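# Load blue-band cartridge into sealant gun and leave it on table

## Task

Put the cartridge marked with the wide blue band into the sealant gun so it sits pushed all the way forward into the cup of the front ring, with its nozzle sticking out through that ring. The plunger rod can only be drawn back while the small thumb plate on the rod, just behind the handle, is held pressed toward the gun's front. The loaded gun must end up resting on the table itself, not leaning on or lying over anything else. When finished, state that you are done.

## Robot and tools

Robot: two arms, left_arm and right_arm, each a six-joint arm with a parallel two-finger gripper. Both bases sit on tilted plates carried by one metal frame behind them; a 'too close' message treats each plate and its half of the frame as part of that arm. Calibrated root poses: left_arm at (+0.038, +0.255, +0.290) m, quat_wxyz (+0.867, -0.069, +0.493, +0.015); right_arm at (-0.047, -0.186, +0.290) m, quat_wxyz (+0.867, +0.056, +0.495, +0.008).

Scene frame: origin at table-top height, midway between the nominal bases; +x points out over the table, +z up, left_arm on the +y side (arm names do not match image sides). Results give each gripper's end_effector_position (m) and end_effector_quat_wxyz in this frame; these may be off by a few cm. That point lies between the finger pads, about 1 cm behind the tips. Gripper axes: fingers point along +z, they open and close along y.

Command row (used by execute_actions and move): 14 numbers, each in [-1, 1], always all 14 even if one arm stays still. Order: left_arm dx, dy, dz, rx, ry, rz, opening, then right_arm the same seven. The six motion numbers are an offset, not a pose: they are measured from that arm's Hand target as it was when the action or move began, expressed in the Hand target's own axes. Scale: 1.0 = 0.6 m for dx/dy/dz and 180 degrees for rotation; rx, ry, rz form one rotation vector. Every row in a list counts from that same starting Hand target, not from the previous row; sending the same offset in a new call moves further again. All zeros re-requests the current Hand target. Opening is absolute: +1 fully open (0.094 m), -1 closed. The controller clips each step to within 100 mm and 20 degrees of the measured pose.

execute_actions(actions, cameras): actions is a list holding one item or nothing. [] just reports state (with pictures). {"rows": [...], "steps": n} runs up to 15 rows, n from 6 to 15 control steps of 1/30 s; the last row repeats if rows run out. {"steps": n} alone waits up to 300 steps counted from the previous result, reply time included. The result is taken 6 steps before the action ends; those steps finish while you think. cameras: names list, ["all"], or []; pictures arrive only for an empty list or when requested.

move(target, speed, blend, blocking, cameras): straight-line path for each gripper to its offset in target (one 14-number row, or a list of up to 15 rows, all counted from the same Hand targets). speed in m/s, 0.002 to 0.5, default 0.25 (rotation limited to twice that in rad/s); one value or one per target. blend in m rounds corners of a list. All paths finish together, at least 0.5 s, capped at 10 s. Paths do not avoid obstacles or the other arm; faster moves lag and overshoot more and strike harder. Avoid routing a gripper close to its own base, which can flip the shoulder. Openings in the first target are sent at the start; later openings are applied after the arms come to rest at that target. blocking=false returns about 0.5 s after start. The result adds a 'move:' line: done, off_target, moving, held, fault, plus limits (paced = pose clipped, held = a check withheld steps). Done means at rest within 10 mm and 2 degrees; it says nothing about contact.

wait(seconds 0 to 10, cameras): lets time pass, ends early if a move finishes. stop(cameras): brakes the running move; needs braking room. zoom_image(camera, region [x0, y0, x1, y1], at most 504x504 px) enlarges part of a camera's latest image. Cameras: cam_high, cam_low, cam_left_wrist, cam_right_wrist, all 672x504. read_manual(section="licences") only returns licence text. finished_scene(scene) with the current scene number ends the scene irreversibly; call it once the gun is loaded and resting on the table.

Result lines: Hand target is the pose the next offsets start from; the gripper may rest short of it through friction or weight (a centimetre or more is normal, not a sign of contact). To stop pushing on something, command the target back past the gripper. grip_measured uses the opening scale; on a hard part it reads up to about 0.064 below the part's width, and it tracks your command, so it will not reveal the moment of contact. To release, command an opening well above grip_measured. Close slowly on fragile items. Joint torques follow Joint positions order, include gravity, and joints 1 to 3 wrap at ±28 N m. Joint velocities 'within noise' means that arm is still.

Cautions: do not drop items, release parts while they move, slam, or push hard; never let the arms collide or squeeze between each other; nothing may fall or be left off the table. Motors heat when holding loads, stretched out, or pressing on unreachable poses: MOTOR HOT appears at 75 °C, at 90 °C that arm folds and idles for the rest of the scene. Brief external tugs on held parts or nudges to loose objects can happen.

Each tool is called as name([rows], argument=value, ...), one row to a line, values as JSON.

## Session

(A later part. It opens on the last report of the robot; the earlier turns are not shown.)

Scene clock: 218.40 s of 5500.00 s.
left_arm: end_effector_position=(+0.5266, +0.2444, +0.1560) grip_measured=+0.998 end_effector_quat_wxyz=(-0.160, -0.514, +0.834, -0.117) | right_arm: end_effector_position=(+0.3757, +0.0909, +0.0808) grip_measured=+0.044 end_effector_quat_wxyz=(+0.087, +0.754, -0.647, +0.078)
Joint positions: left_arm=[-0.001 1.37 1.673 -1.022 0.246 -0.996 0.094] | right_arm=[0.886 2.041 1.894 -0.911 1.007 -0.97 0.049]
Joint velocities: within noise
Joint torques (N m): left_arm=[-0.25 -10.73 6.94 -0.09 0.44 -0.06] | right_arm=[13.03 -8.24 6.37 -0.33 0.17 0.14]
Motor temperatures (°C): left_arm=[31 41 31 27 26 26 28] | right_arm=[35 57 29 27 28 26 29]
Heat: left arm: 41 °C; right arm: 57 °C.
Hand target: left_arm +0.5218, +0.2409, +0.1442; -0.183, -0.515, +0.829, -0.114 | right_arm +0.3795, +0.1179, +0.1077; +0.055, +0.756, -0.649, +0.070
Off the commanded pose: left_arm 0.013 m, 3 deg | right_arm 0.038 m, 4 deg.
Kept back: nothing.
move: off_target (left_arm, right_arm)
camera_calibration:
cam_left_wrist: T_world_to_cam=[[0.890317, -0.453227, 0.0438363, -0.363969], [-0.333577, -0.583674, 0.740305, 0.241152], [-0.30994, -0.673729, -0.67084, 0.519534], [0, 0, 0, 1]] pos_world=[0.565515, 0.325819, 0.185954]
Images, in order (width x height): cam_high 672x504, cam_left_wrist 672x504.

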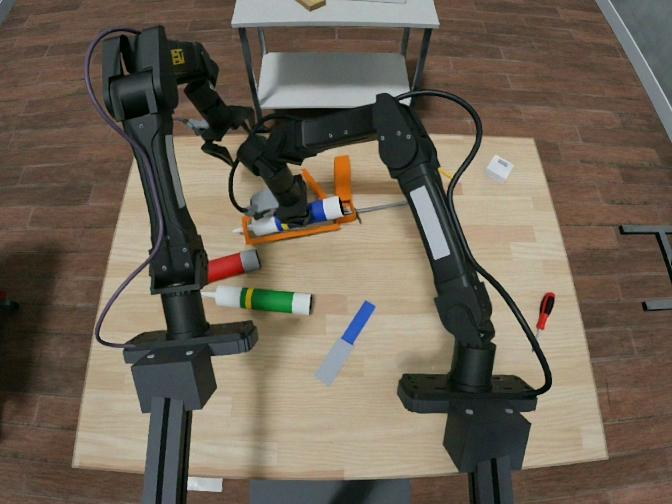

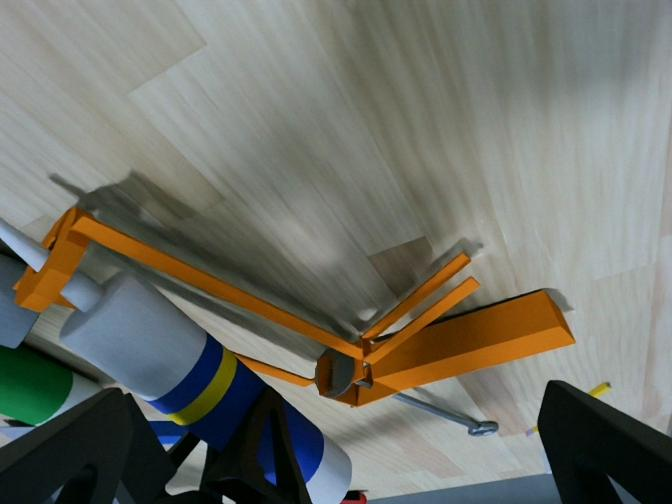

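move(target=[0,0,0,0,0,0,1,-0.021,0,0.001,0,0.0,0,-0.15], speed=0.1)

zoom_image(camera="cam_high", region=[230, 170, 400, 300])

zoom_image(camera="cam_low", region=[320, 230, 460, 320])

Scene clock: 219.70 s of 5500.00 s.
left_arm: end_effector_position=(+0.5266, +0.2444, +0.1560) grip_measured=+0.998 end_effector_quat_wxyz=(-0.160, -0.514, +0.834, -0.117) | right_arm: end_effector_position=(+0.3744, +0.1023, +0.0765) grip_measured=+0.044 end_effector_quat_wxyz=(+0.087, +0.754, -0.647, +0.076)
Joint positions: left_arm=[-0.001 1.37 1.673 -1.022 0.246 -0.996 0.094] | right_arm=[0.894 2.093 1.956 -0.936 1.009 -0.955 0.049]
Joint velocities: within noise
Joint torques (N m): left_arm=[-0.25 -10.73 6.95 -0.08 0.43 -0.06] | right_arm=[13.53 -8.27 6.46 -0.33 0.21 0.16]
Motor temperatures (°C): left_arm=[31 41 31 27 26 26 28] | right_arm=[36 56 29 27 28 26 29]
Heat: left arm: 41 °C; right arm: 56 °C.
Hand target: left_arm +0.5218, +0.2409, +0.1442; -0.183, -0.515, +0.829, -0.114 | right_arm +0.3777, +0.1301, +0.1050; +0.055, +0.756, -0.649, +0.070
Off the commanded pose: left_arm 0.013 m, 3 deg | right_arm 0.040 m, 4 deg.
Kept back: nothing.
move: off_target (left_arm, right_arm)
camera_calibration:
cam_left_wrist: T_world_to_cam=[[0.890317, -0.453227, 0.0438363, -0.363969], [-0.333577, -0.583674, 0.740305, 0.241152], [-0.30994, -0.673729, -0.67084, 0.519534], [0, 0, 0, 1]] pos_world=[0.565515, 0.325819, 0.185954]
cam_right_wrist: T_world_to_cam=[[0.992011, 0.123957, -0.0234107, -0.383046], [0.111044, -0.770003, 0.628302, 0.0313187], [0.0598564, -0.625883, -0.777617, 0.189972], [0, 0, 0, 1]] pos_world=[0.365137, 0.190497, 0.119081]

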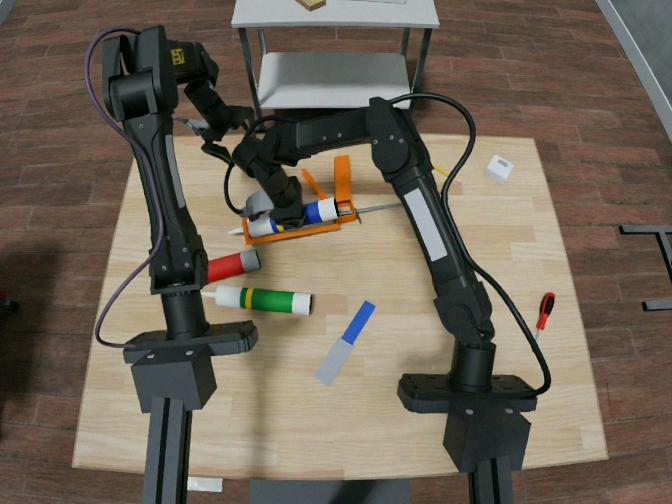

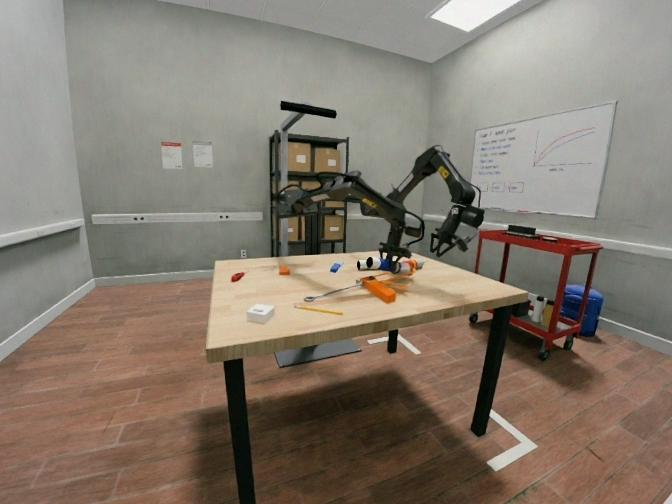

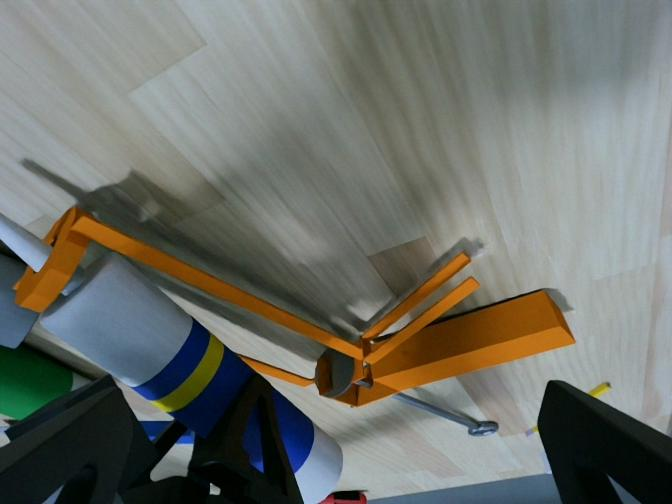

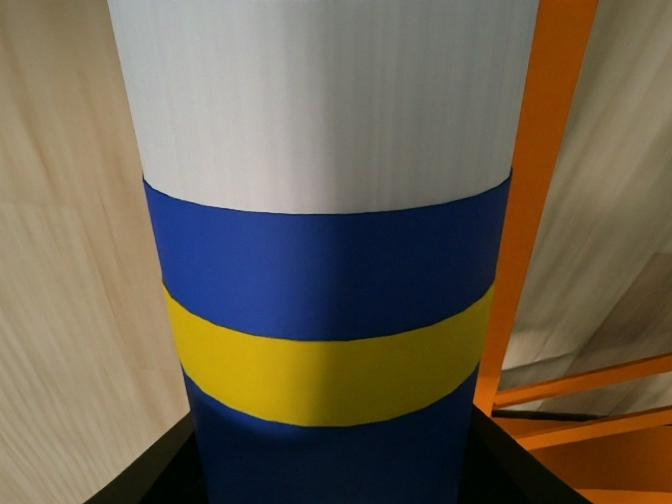

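Scaled by 2.965 from the camera's 672x504 image, which has a finer 960x720 frame.

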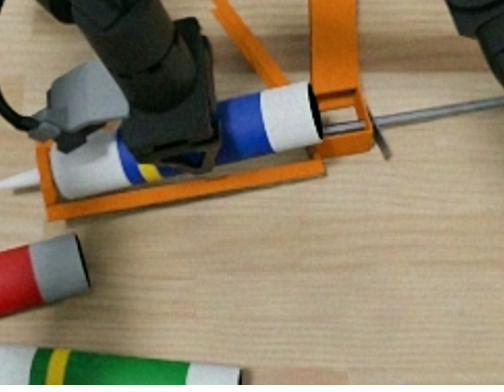

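Scaled by 3.600 from the camera's 672x504 image, which has a finer 960x720 frame.

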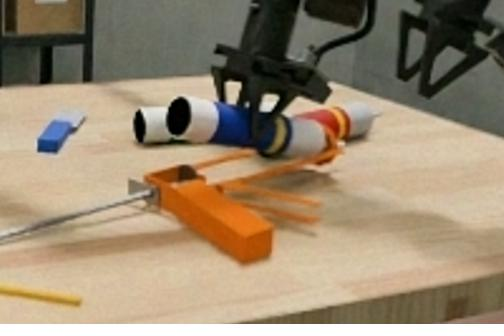

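move(target=[0,0,0,0,0,0,1,-0.01,0.0064,0.032,0,-0.033,0,-0.15], speed=0.1)

zoom_image(camera="cam_high", region=[230, 170, 400, 300])

zoom_image(camera="cam_low", region=[320, 230, 460, 320])

Scene clock: 221.30 s of 5500.00 s.
left_arm: end_effector_position=(+0.5266, +0.2444, +0.1560) grip_measured=+0.998 end_effector_quat_wxyz=(-0.160, -0.514, +0.834, -0.117) | right_arm: end_effector_position=(+0.3583, +0.1164, +0.0613) grip_measured=+0.044 end_effector_quat_wxyz=(+0.066, +0.767, -0.635, +0.063)
Joint positions: left_arm=[-0.001 1.37 1.673 -1.022 0.246 -0.996 0.094] | right_arm=[0.894 2.086 1.846 -0.758 0.98 -1.051 0.049]
Joint velocities: within noise
Joint torques (N m): left_arm=[-0.25 -10.74 6.95 -0.08 0.43 -0.06] | right_arm=[9.47 -12.83 2.8 0.16 -0.46 -0.18]
Motor temperatures (°C): left_arm=[31 41 31 27 26 26 28] | right_arm=[36 57 29 27 28 26 29]
Heat: left arm: 41 °C; right arm: 57 °C.
Hand target: left_arm +0.5218, +0.2409, +0.1442; -0.183, -0.515, +0.829, -0.114 | right_arm +0.3736, +0.1319, +0.0849; +0.022, +0.758, -0.651, +0.031
Off the commanded pose: left_arm 0.013 m, 3 deg | right_arm 0.032 m, 7 deg.
Kept back: nothing.
move: off_target (left_arm, right_arm)
camera_calibration:
cam_left_wrist: T_world_to_cam=[[0.890317, -0.453227, 0.0438363, -0.363969], [-0.333577, -0.583674, 0.740305, 0.241152], [-0.30994, -0.673729, -0.67084, 0.519534], [0, 0, 0, 1]] pos_world=[0.565515, 0.325819, 0.185954]
cam_right_wrist: T_world_to_cam=[[0.986909, 0.160708, -0.013563, -0.372284], [0.137583, -0.795042, 0.590744, 0.0491912], [0.0841539, -0.584877, -0.806745, 0.176261], [0, 0, 0, 1]] pos_world=[0.345809, 0.202029, 0.108089]

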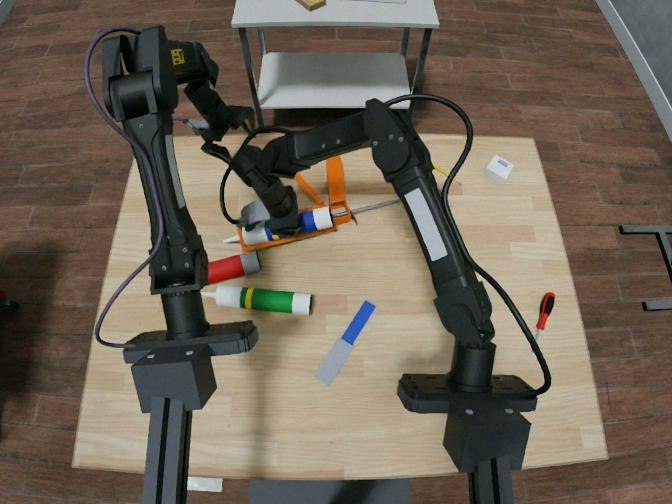

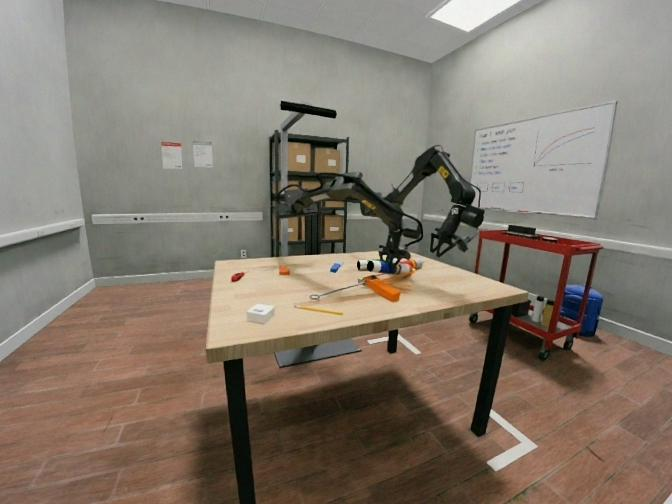

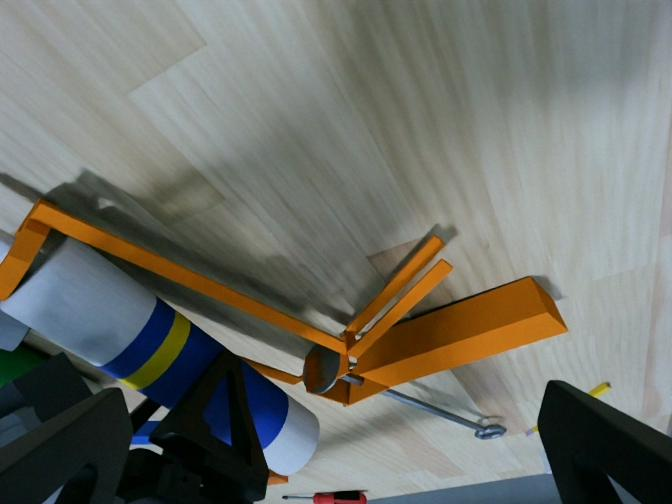

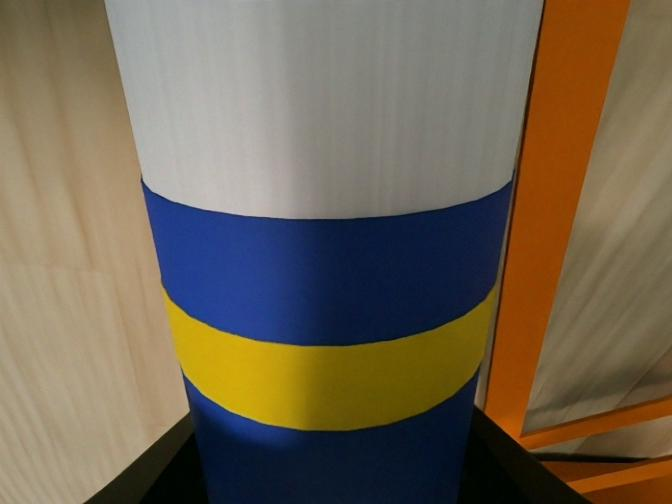

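Scaled by 2.965 from the camera's 672x504 image, which has a finer 960x720 frame.

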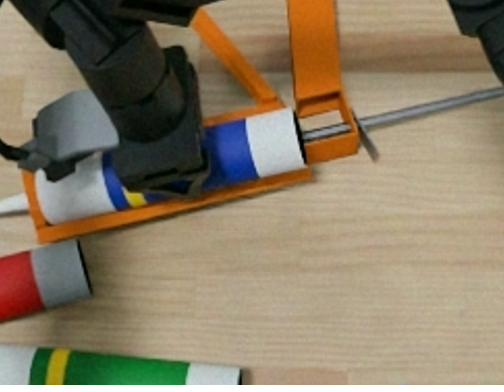

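Scaled by 3.600 from the camera's 672x504 image, which has a finer 960x720 frame.

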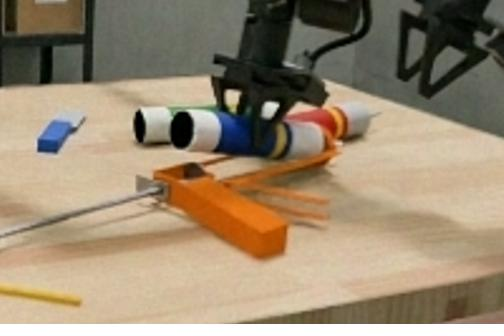

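move(target=[0,0,0,0,0,0,1,0.0025,-0.0165,0,0,0,0,-0.15], speed=0.1)

zoom_image(camera="cam_high", region=[220, 180, 390, 310])

zoom_image(camera="cam_low", region=[320, 230, 460, 320])

Scene clock: 223.47 s of 5500.00 s.
left_arm: end_effector_position=(+0.5266, +0.2444, +0.1560) grip_measured=+0.998 end_effector_quat_wxyz=(-0.160, -0.514, +0.834, -0.117) | right_arm: end_effector_position=(+0.3598, +0.1172, +0.0591) grip_measured=+0.044 end_effector_quat_wxyz=(+0.064, +0.771, -0.631, +0.056)
Joint positions: left_arm=[-0.001 1.37 1.673 -1.022 0.246 -0.996 0.094] | right_arm=[0.887 2.086 1.852 -0.752 0.96 -1.076 0.049]
Joint velocities: within noise
Joint torques (N m): left_arm=[-0.25 -10.73 6.95 -0.09 0.44 -0.06] | right_arm=[9.36 -12.26 5.59 -0.03 -0.35 -0.13]
Motor temperatures (°C): left_arm=[31 41 31 27 26 26 28] | right_arm=[36 58 29 27 28 26 29]
Heat: left arm: 41 °C; right arm: 58 °C.
Hand target: left_arm +0.5218, +0.2409, +0.1442; -0.183, -0.515, +0.829, -0.114 | right_arm +0.3837, +0.1319, +0.0851; +0.022, +0.758, -0.651, +0.031
Off the commanded pose: left_arm 0.013 m, 3 deg | right_arm 0.038 m, 6 deg.
Kept back: nothing.
move: off_target (left_arm, right_arm)
camera_calibration:
cam_left_wrist: T_world_to_cam=[[0.890317, -0.453227, 0.0438363, -0.363969], [-0.333577, -0.583674, 0.740305, 0.241152], [-0.30994, -0.673729, -0.67084, 0.519534], [0, 0, 0, 1]] pos_world=[0.565515, 0.325819, 0.185954]
cam_right_wrist: T_world_to_cam=[[0.985142, 0.170304, -0.0221633, -0.373911], [0.151531, -0.801212, 0.578877, 0.0473241], [0.0808275, -0.573634, -0.815114, 0.175141], [0, 0, 0, 1]] pos_world=[0.347029, 0.202062, 0.107078]

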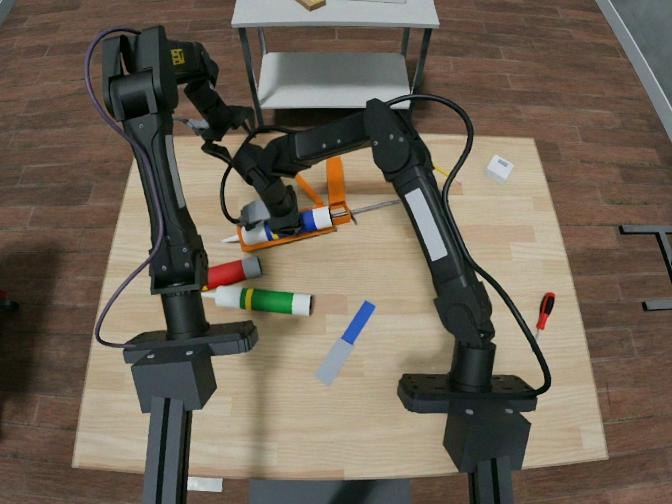

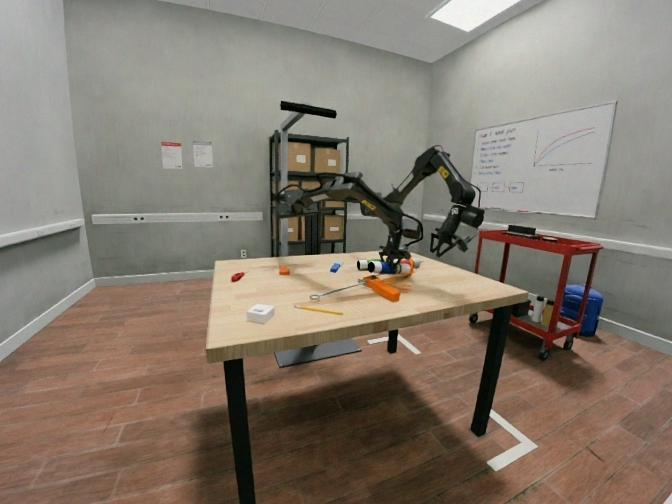

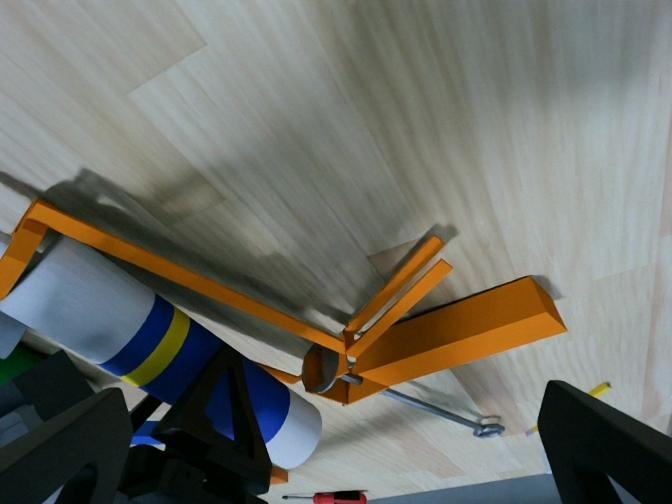

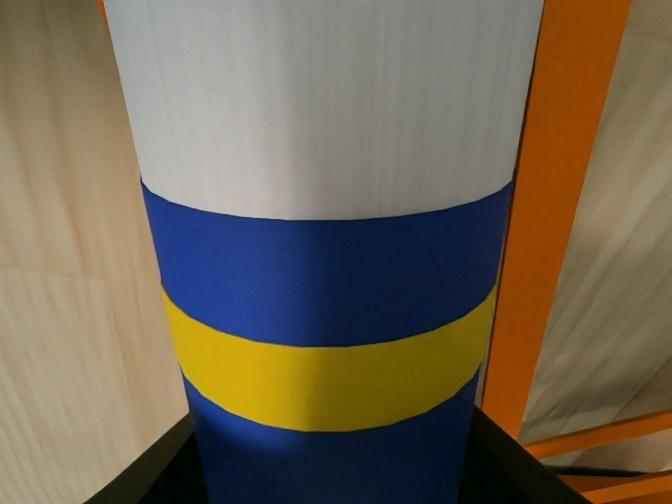

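Scaled by 2.965 from the camera's 672x504 image, which has a finer 960x720 frame.

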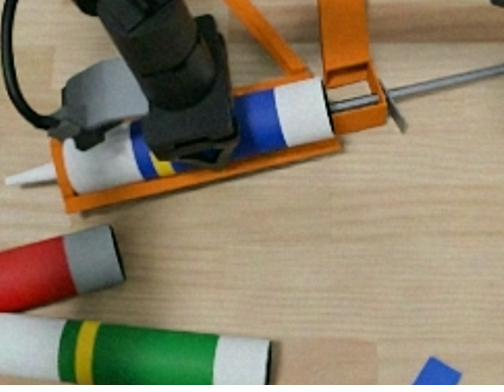

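Scaled by 3.600 from the camera's 672x504 image, which has a finer 960x720 frame.

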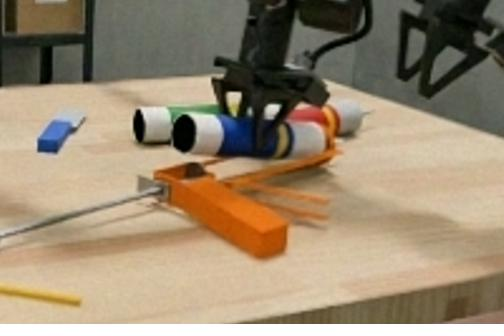

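move(target=[0,0,0,0,0,0,1,-0.0024,0,0.028,0,-0.03,0,-0.15], speed=0.1)

zoom_image(camera="cam_high", region=[220, 180, 390, 310])

zoom_image(camera="cam_low", region=[320, 230, 460, 320])

Scene clock: 224.70 s of 5500.00 s.
left_arm: end_effector_position=(+0.5266, +0.2444, +0.1560) grip_measured=+0.998 end_effector_quat_wxyz=(-0.160, -0.514, +0.834, -0.117) | right_arm: end_effector_position=(+0.3615, +0.1190, +0.0511) grip_measured=+0.044 end_effector_quat_wxyz=(+0.043, +0.770, -0.636, +0.021)
Joint positions: left_arm=[-0.001 1.37 1.673 -1.022 0.246 -0.996 0.094] | right_arm=[0.855 2.048 1.795 -0.656 0.865 -1.147 0.049]
Joint velocities: within noise
Joint torques (N m): left_arm=[-0.25 -10.73 6.94 -0.09 0.43 -0.06] | right_arm=[7.57 -12.66 2.88 0.57 -0.59 -0.37]
Motor temperatures (°C): left_arm=[31 42 31 27 26 26 28] | right_arm=[35 58 29 27 28 26 29]
Heat: left arm: 42 °C; right arm: 58 °C.
Hand target: left_arm +0.5218, +0.2409, +0.1442; -0.183, -0.515, +0.829, -0.114 | right_arm +0.3837, +0.1322, +0.0682; -0.009, +0.759, -0.651, -0.005
Off the commanded pose: left_arm 0.013 m, 3 deg | right_arm 0.031 m, 7 deg.
Kept back: nothing.
move: off_target (left_arm, right_arm)
camera_calibration:
cam_left_wrist: T_world_to_cam=[[0.890317, -0.453227, 0.0438363, -0.363969], [-0.333577, -0.583674, 0.740305, 0.241152], [-0.30994, -0.673729, -0.67084, 0.519534], [0, 0, 0, 1]] pos_world=[0.565515, 0.325819, 0.185954]
cam_right_wrist: T_world_to_cam=[[0.986086, 0.162872, -0.0332652, -0.37498], [0.156799, -0.844846, 0.511516, 0.0598759], [0.0552079, -0.509615, -0.85863, 0.17339], [0, 0, 0, 1]] pos_world=[0.350801, 0.200022, 0.105776]

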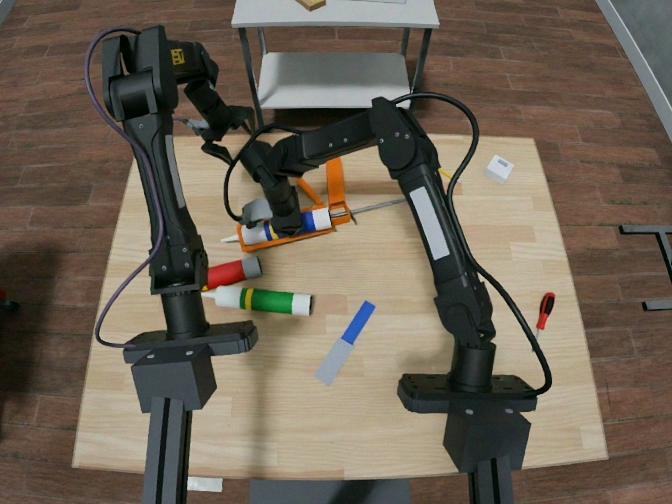

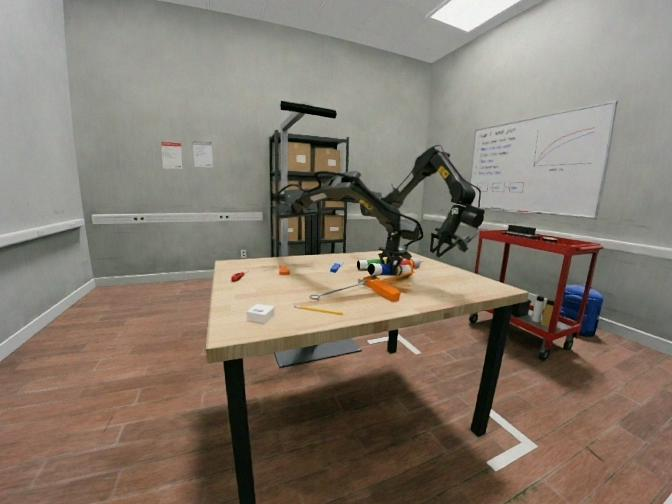

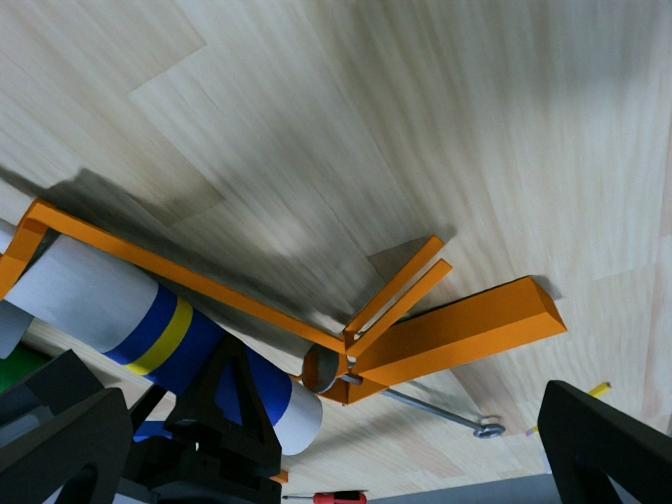

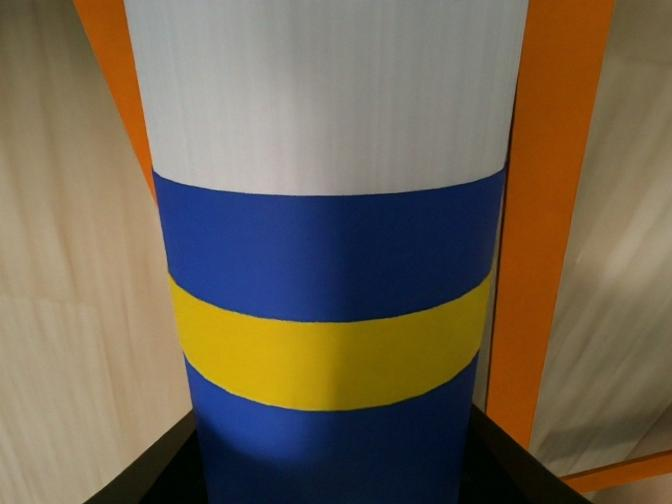

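Scaled by 2.965 from the camera's 672x504 image, which has a finer 960x720 frame.

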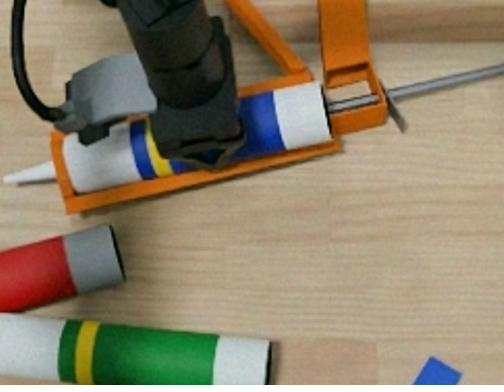

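Scaled by 3.600 from the camera's 672x504 image, which has a finer 960x720 frame.

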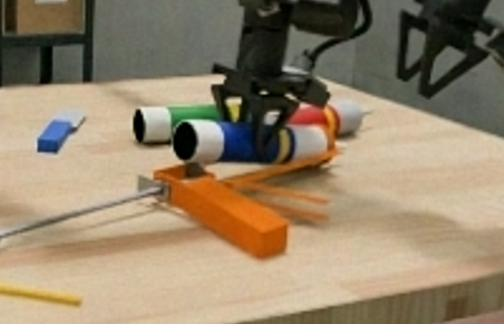

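move(target=[0,0,0,0,0,0,1,0,0,0.015,0,-0.012,0,-0.15], speed=0.08)

zoom_image(camera="cam_high", region=[220, 180, 390, 310])

zoom_image(camera="cam_low", region=[320, 230, 460, 320])

Scene clock: 225.83 s of 5500.00 s.
left_arm: end_effector_position=(+0.5266, +0.2444, +0.1560) grip_measured=+0.998 end_effector_quat_wxyz=(-0.160, -0.514, +0.834, -0.117) | right_arm: end_effector_position=(+0.3616, +0.1187, +0.0503) grip_measured=+0.044 end_effector_quat_wxyz=(+0.033, +0.770, -0.637, +0.004)
Joint positions: left_arm=[-0.001 1.37 1.673 -1.022 0.246 -0.996 0.094] | right_arm=[0.843 2.024 1.767 -0.627 0.817 -1.171 0.049]
Joint velocities: within noise
Joint torques (N m): left_arm=[-0.25 -10.73 6.94 -0.09 0.44 -0.06] | right_arm=[6.52 -11.47 2.85 0.88 -0.62 -0.49]
Motor temperatures (°C): left_arm=[31 42 31 27 26 26 28] | right_arm=[35 59 29 27 28 26 29]
Heat: left arm: 42 °C; right arm: 59 °C.
Hand target: left_arm +0.5218, +0.2409, +0.1442; -0.183, -0.515, +0.829, -0.114 | right_arm +0.3837, +0.1323, +0.0592; -0.021, +0.759, -0.651, -0.019
Off the commanded pose: left_arm 0.013 m, 3 deg | right_arm 0.028 m, 7 deg.
Kept back: nothing.
move: off_target (left_arm, right_arm)
camera_calibration:
cam_left_wrist: T_world_to_cam=[[0.890317, -0.453227, 0.0438363, -0.363969], [-0.333577, -0.583674, 0.740305, 0.241152], [-0.30994, -0.673729, -0.67084, 0.519534], [0, 0, 0, 1]] pos_world=[0.565515, 0.325819, 0.185954]
cam_right_wrist: T_world_to_cam=[[0.985937, 0.161803, -0.0418159, -0.374412], [0.162005, -0.863935, 0.476833, 0.0622115], [0.041027, -0.476902, -0.877998, 0.174775], [0, 0, 0, 1]] pos_world=[0.351897, 0.197678, 0.108131]

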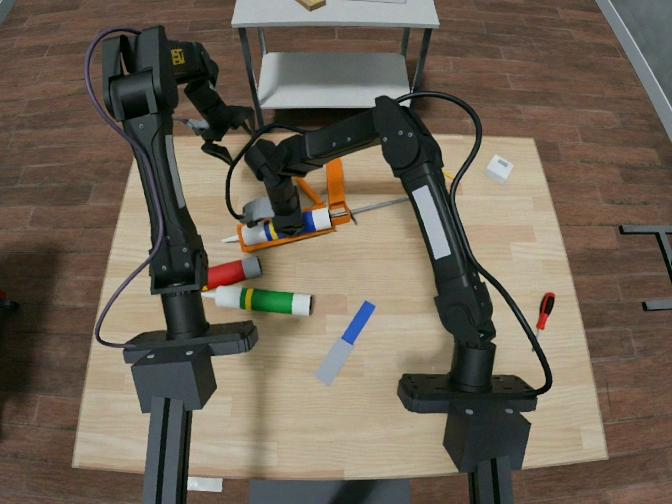

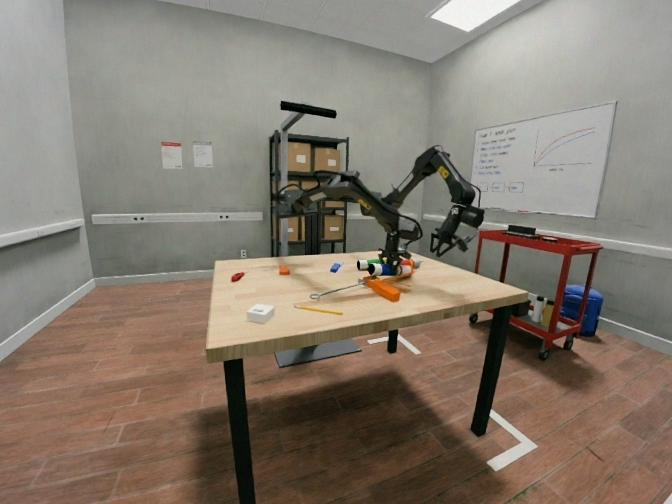

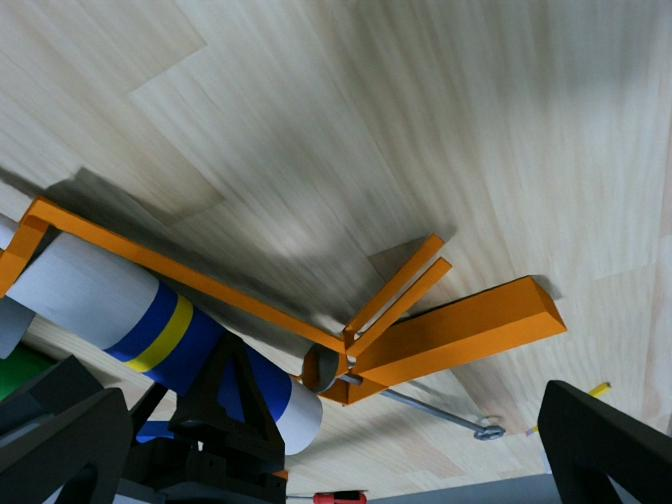

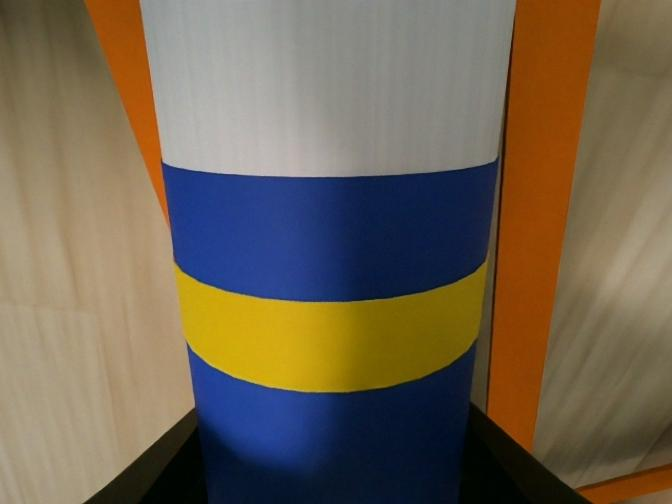

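Scaled by 2.965 from the camera's 672x504 image, which has a finer 960x720 frame.

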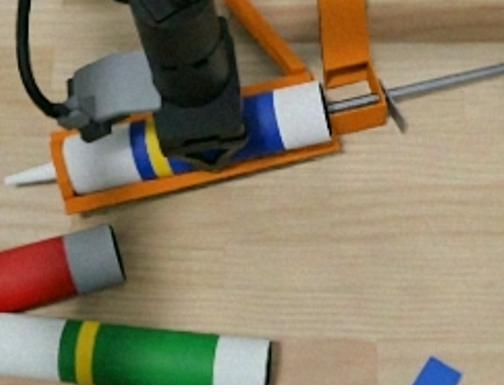

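Scaled by 3.600 from the camera's 672x504 image, which has a finer 960x720 frame.

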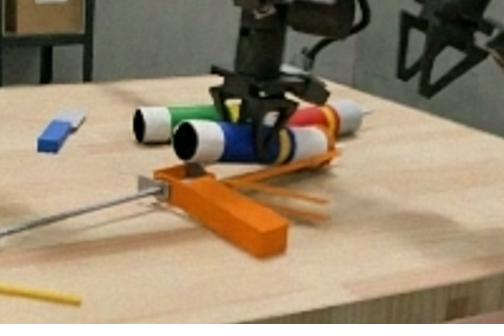

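zoom_image(camera="cam_left_wrist", region=[220, 300, 420, 480])

zoom_image(camera="cam_high", region=[300, 190, 370, 245])

Scaled by 2.520 from the camera's 672x504 image, which has a finer 960x720 frame.

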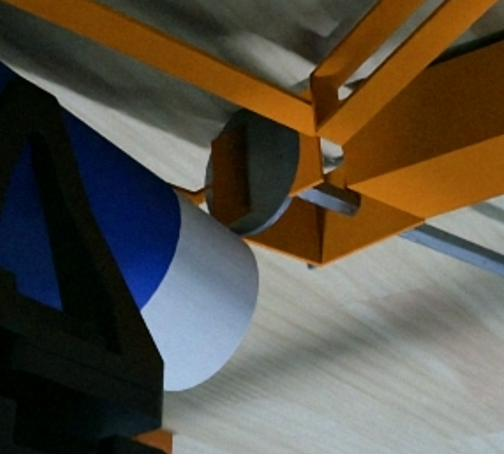

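Scaled by 7.200 from the camera's 672x504 image, which has a finer 960x720 frame.

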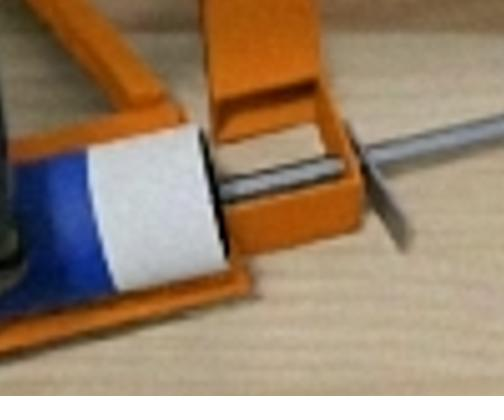

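move(target=[0,0,0,0,0,0,1,-0.0094,-0.0014,-0.0497,0,0.02,0,-0.15], speed=0.1)

zoom_image(camera="cam_high", region=[220, 180, 390, 310])

zoom_image(camera="cam_low", region=[320, 230, 460, 320])

Scene clock: 229.90 s of 5500.00 s.
left_arm: end_effector_position=(+0.5266, +0.2444, +0.1560) grip_measured=+0.998 end_effector_quat_wxyz=(-0.160, -0.514, +0.834, -0.117) | right_arm: end_effector_position=(+0.3642, +0.1180, +0.0552) grip_measured=+0.044 end_effector_quat_wxyz=(+0.036, +0.767, -0.641, +0.003)
Joint positions: left_arm=[-0.001 1.37 1.673 -1.022 0.246 -0.996 0.094] | right_arm=[0.848 2.024 1.791 -0.667 0.82 -1.148 0.049]
Joint velocities: within noise
Joint torques (N m): left_arm=[-0.25 -10.73 6.95 -0.08 0.44 -0.06] | right_arm=[11.77 -11.02 6 -0.19 0.17 0.08]
Motor temperatures (°C): left_arm=[31 42 31 27 26 26 28] | right_arm=[34 59 29 27 28 26 29]
Heat: left arm: 42 °C; right arm: 59 °C.
Hand target: left_arm +0.5218, +0.2409, +0.1442; -0.183, -0.515, +0.829, -0.114 | right_arm +0.3838, +0.1363, +0.0894; -0.001, +0.759, -0.651, +0.005
Off the commanded pose: left_arm 0.013 m, 3 deg | right_arm 0.043 m, 5 deg.
Kept back: nothing.
move: off_target (left_arm, right_arm)
camera_calibration:
cam_left_wrist: T_world_to_cam=[[0.890317, -0.453227, 0.0438363, -0.363969], [-0.333577, -0.583674, 0.740305, 0.241152], [-0.30994, -0.673729, -0.67084, 0.519534], [0, 0, 0, 1]] pos_world=[0.565515, 0.325819, 0.185954]
cam_right_wrist: T_world_to_cam=[[0.987176, 0.152203, -0.0481374, -0.375665], [0.156499, -0.863283, 0.479844, 0.0605575], [0.0314774, -0.481224, -0.876032, 0.182552], [0, 0, 0, 1]] pos_world=[0.355624, 0.197304, 0.11278]

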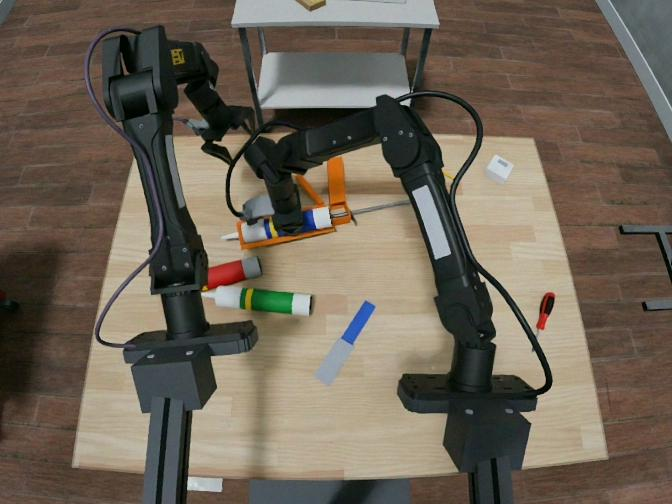

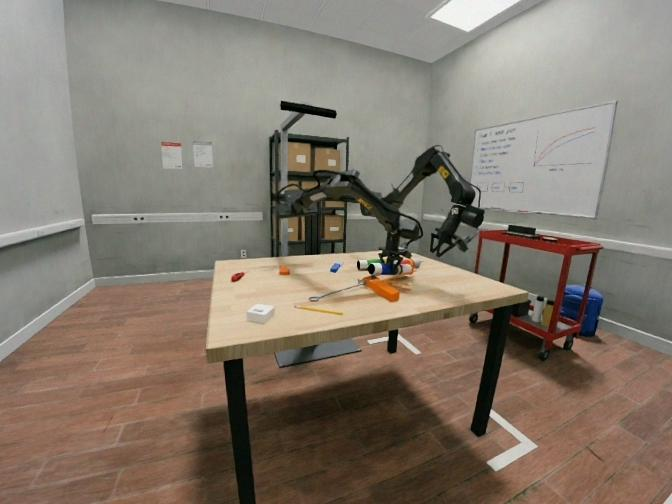

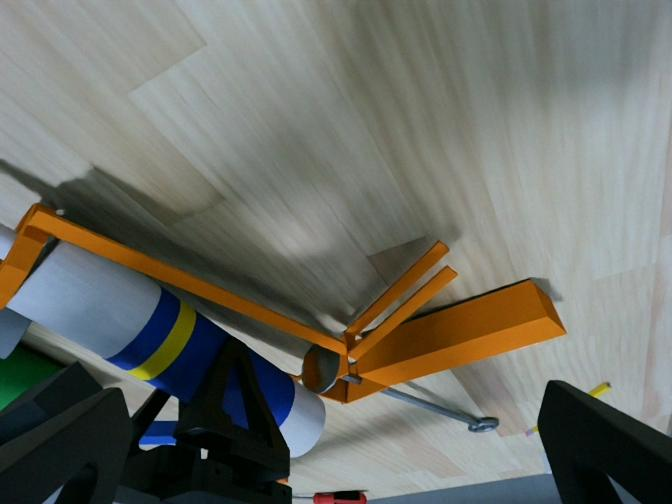

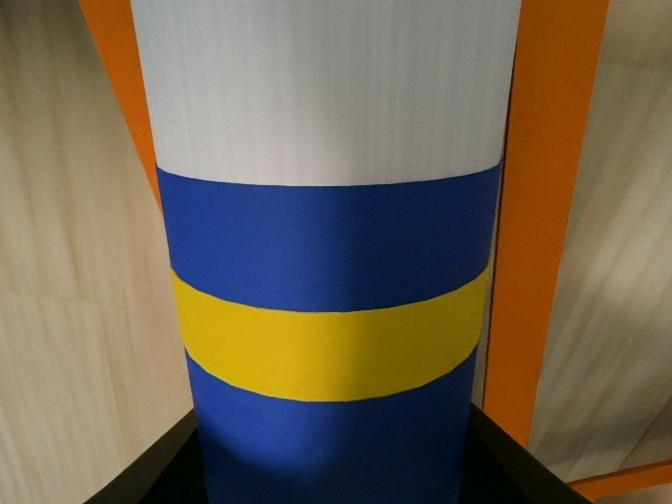

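Scaled by 2.965 from the camera's 672x504 image, which has a finer 960x720 frame.

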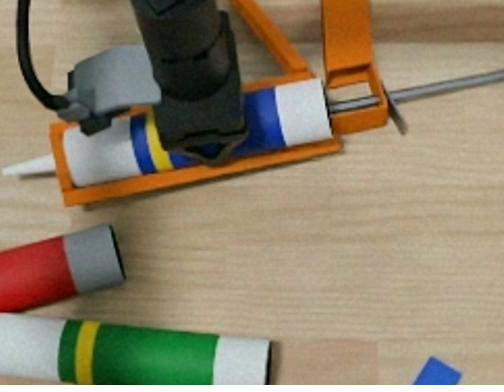

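Scaled by 3.600 from the camera's 672x504 image, which has a finer 960x720 frame.

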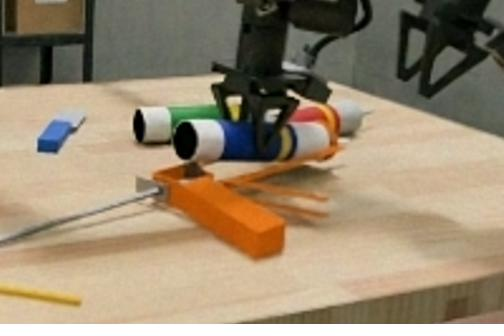

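zoom_image(camera="cam_low", region=[350, 250, 430, 310])

zoom_image(camera="cam_left_wrist", region=[0, 190, 330, 480])

Scaled by 6.300 from the camera's 672x504 image, which has a finer 960x720 frame.

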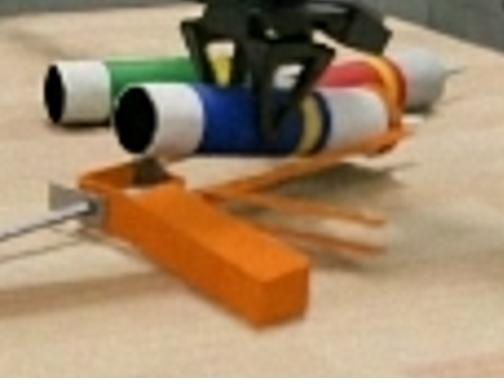

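Scaled by 1.527 from the camera's 672x504 image, which has a finer 960x720 frame.

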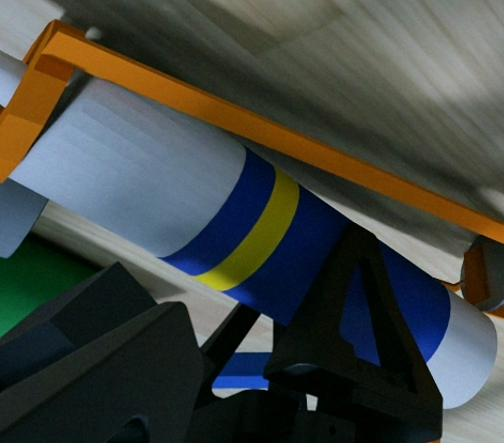

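move(target=[0,0,0,0,0,0,1,-0.0338,0,-0.009,0,0,0,-0.15], speed=0.1)

zoom_image(camera="cam_high", region=[220, 180, 390, 310])

zoom_image(camera="cam_low", region=[350, 250, 430, 310])

Scene clock: 231.70 s of 5500.00 s.
left_arm: end_effector_position=(+0.5266, +0.2444, +0.1560) grip_measured=+0.998 end_effector_quat_wxyz=(-0.160, -0.514, +0.834, -0.117) | right_arm: end_effector_position=(+0.3811, +0.1223, +0.0658) grip_measured=+0.044 end_effector_quat_wxyz=(+0.033, +0.753, -0.657, +0.025)
Joint positions: left_arm=[-0.001 1.37 1.673 -1.022 0.246 -0.996 0.094] | right_arm=[0.868 2.048 1.88 -0.726 0.872 -1.097 0.049]
Joint velocities: within noise
Joint torques (N m): left_arm=[-0.24 -10.73 6.94 -0.09 0.44 -0.06] | right_arm=[13.5 -8.21 6.38 -0.18 0.03 0.09]
Motor temperatures (°C): left_arm=[31 42 31 27 26 26 28] | right_arm=[35 58 29 27 28 26 29]
Heat: left arm: 42 °C; right arm: 58 °C.
Hand target: left_arm +0.5218, +0.2409, +0.1442; -0.183, -0.515, +0.829, -0.114 | right_arm +0.3806, +0.1564, +0.0946; -0.001, +0.759, -0.651, +0.005
Off the commanded pose: left_arm 0.013 m, 3 deg | right_arm 0.045 m, 5 deg.
Kept back: nothing.
move: off_target (left_arm, right_arm)
camera_calibration:
cam_left_wrist: T_world_to_cam=[[0.890317, -0.453227, 0.0438363, -0.363969], [-0.333577, -0.583674, 0.740305, 0.241152], [-0.30994, -0.673729, -0.67084, 0.519534], [0, 0, 0, 1]] pos_world=[0.565515, 0.325819, 0.185954]
cam_right_wrist: T_world_to_cam=[[0.993815, 0.110284, -0.0130461, -0.392173], [0.101695, -0.856574, 0.505905, 0.0748455], [0.0446182, -0.504102, -0.862491, 0.190283], [0, 0, 0, 1]] pos_world=[0.373645, 0.203283, 0.121136]

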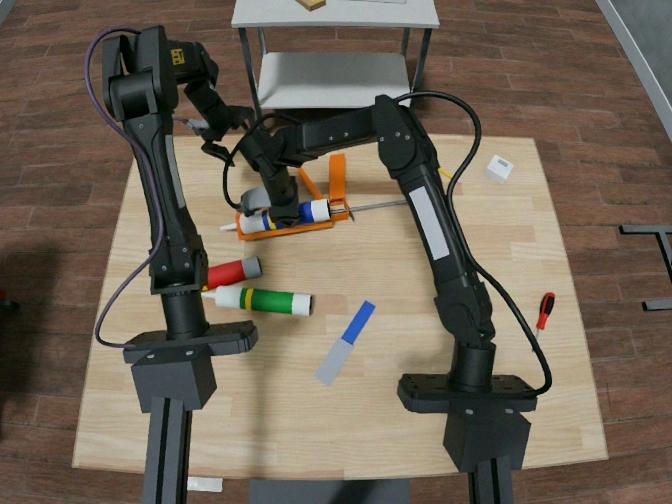

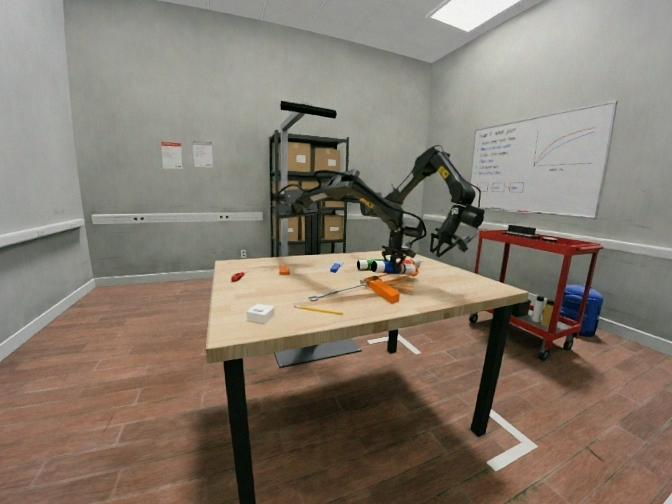

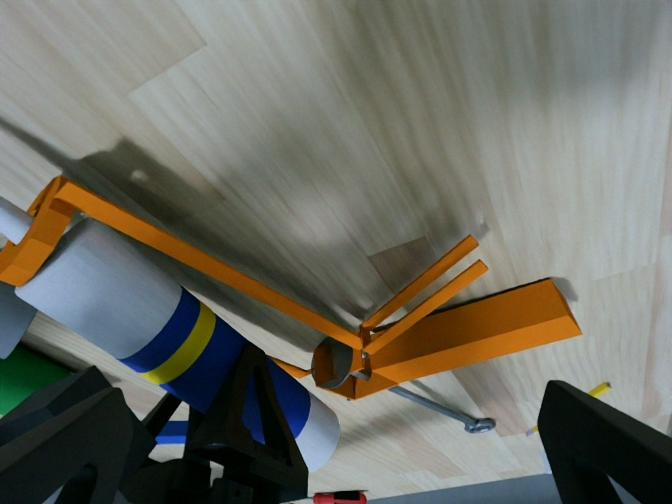

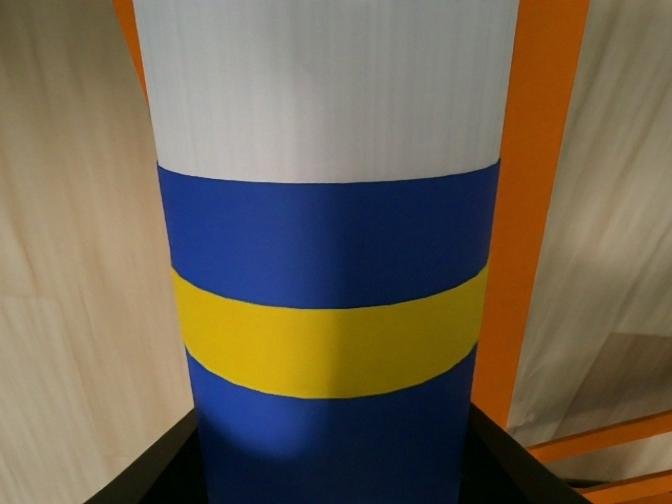

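Scaled by 2.965 from the camera's 672x504 image, which has a finer 960x720 frame.

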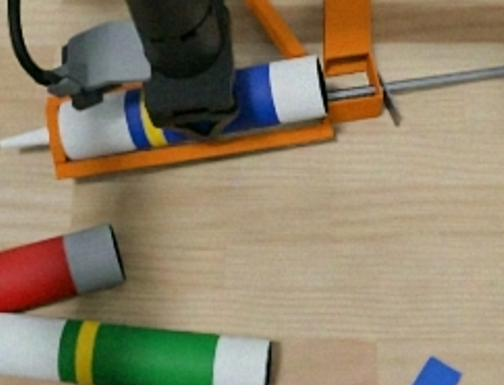

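Scaled by 6.300 from the camera's 672x504 image, which has a finer 960x720 frame.

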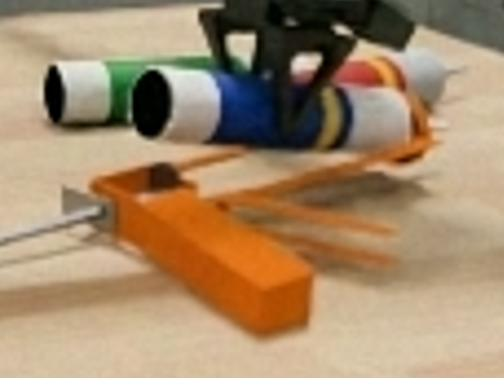

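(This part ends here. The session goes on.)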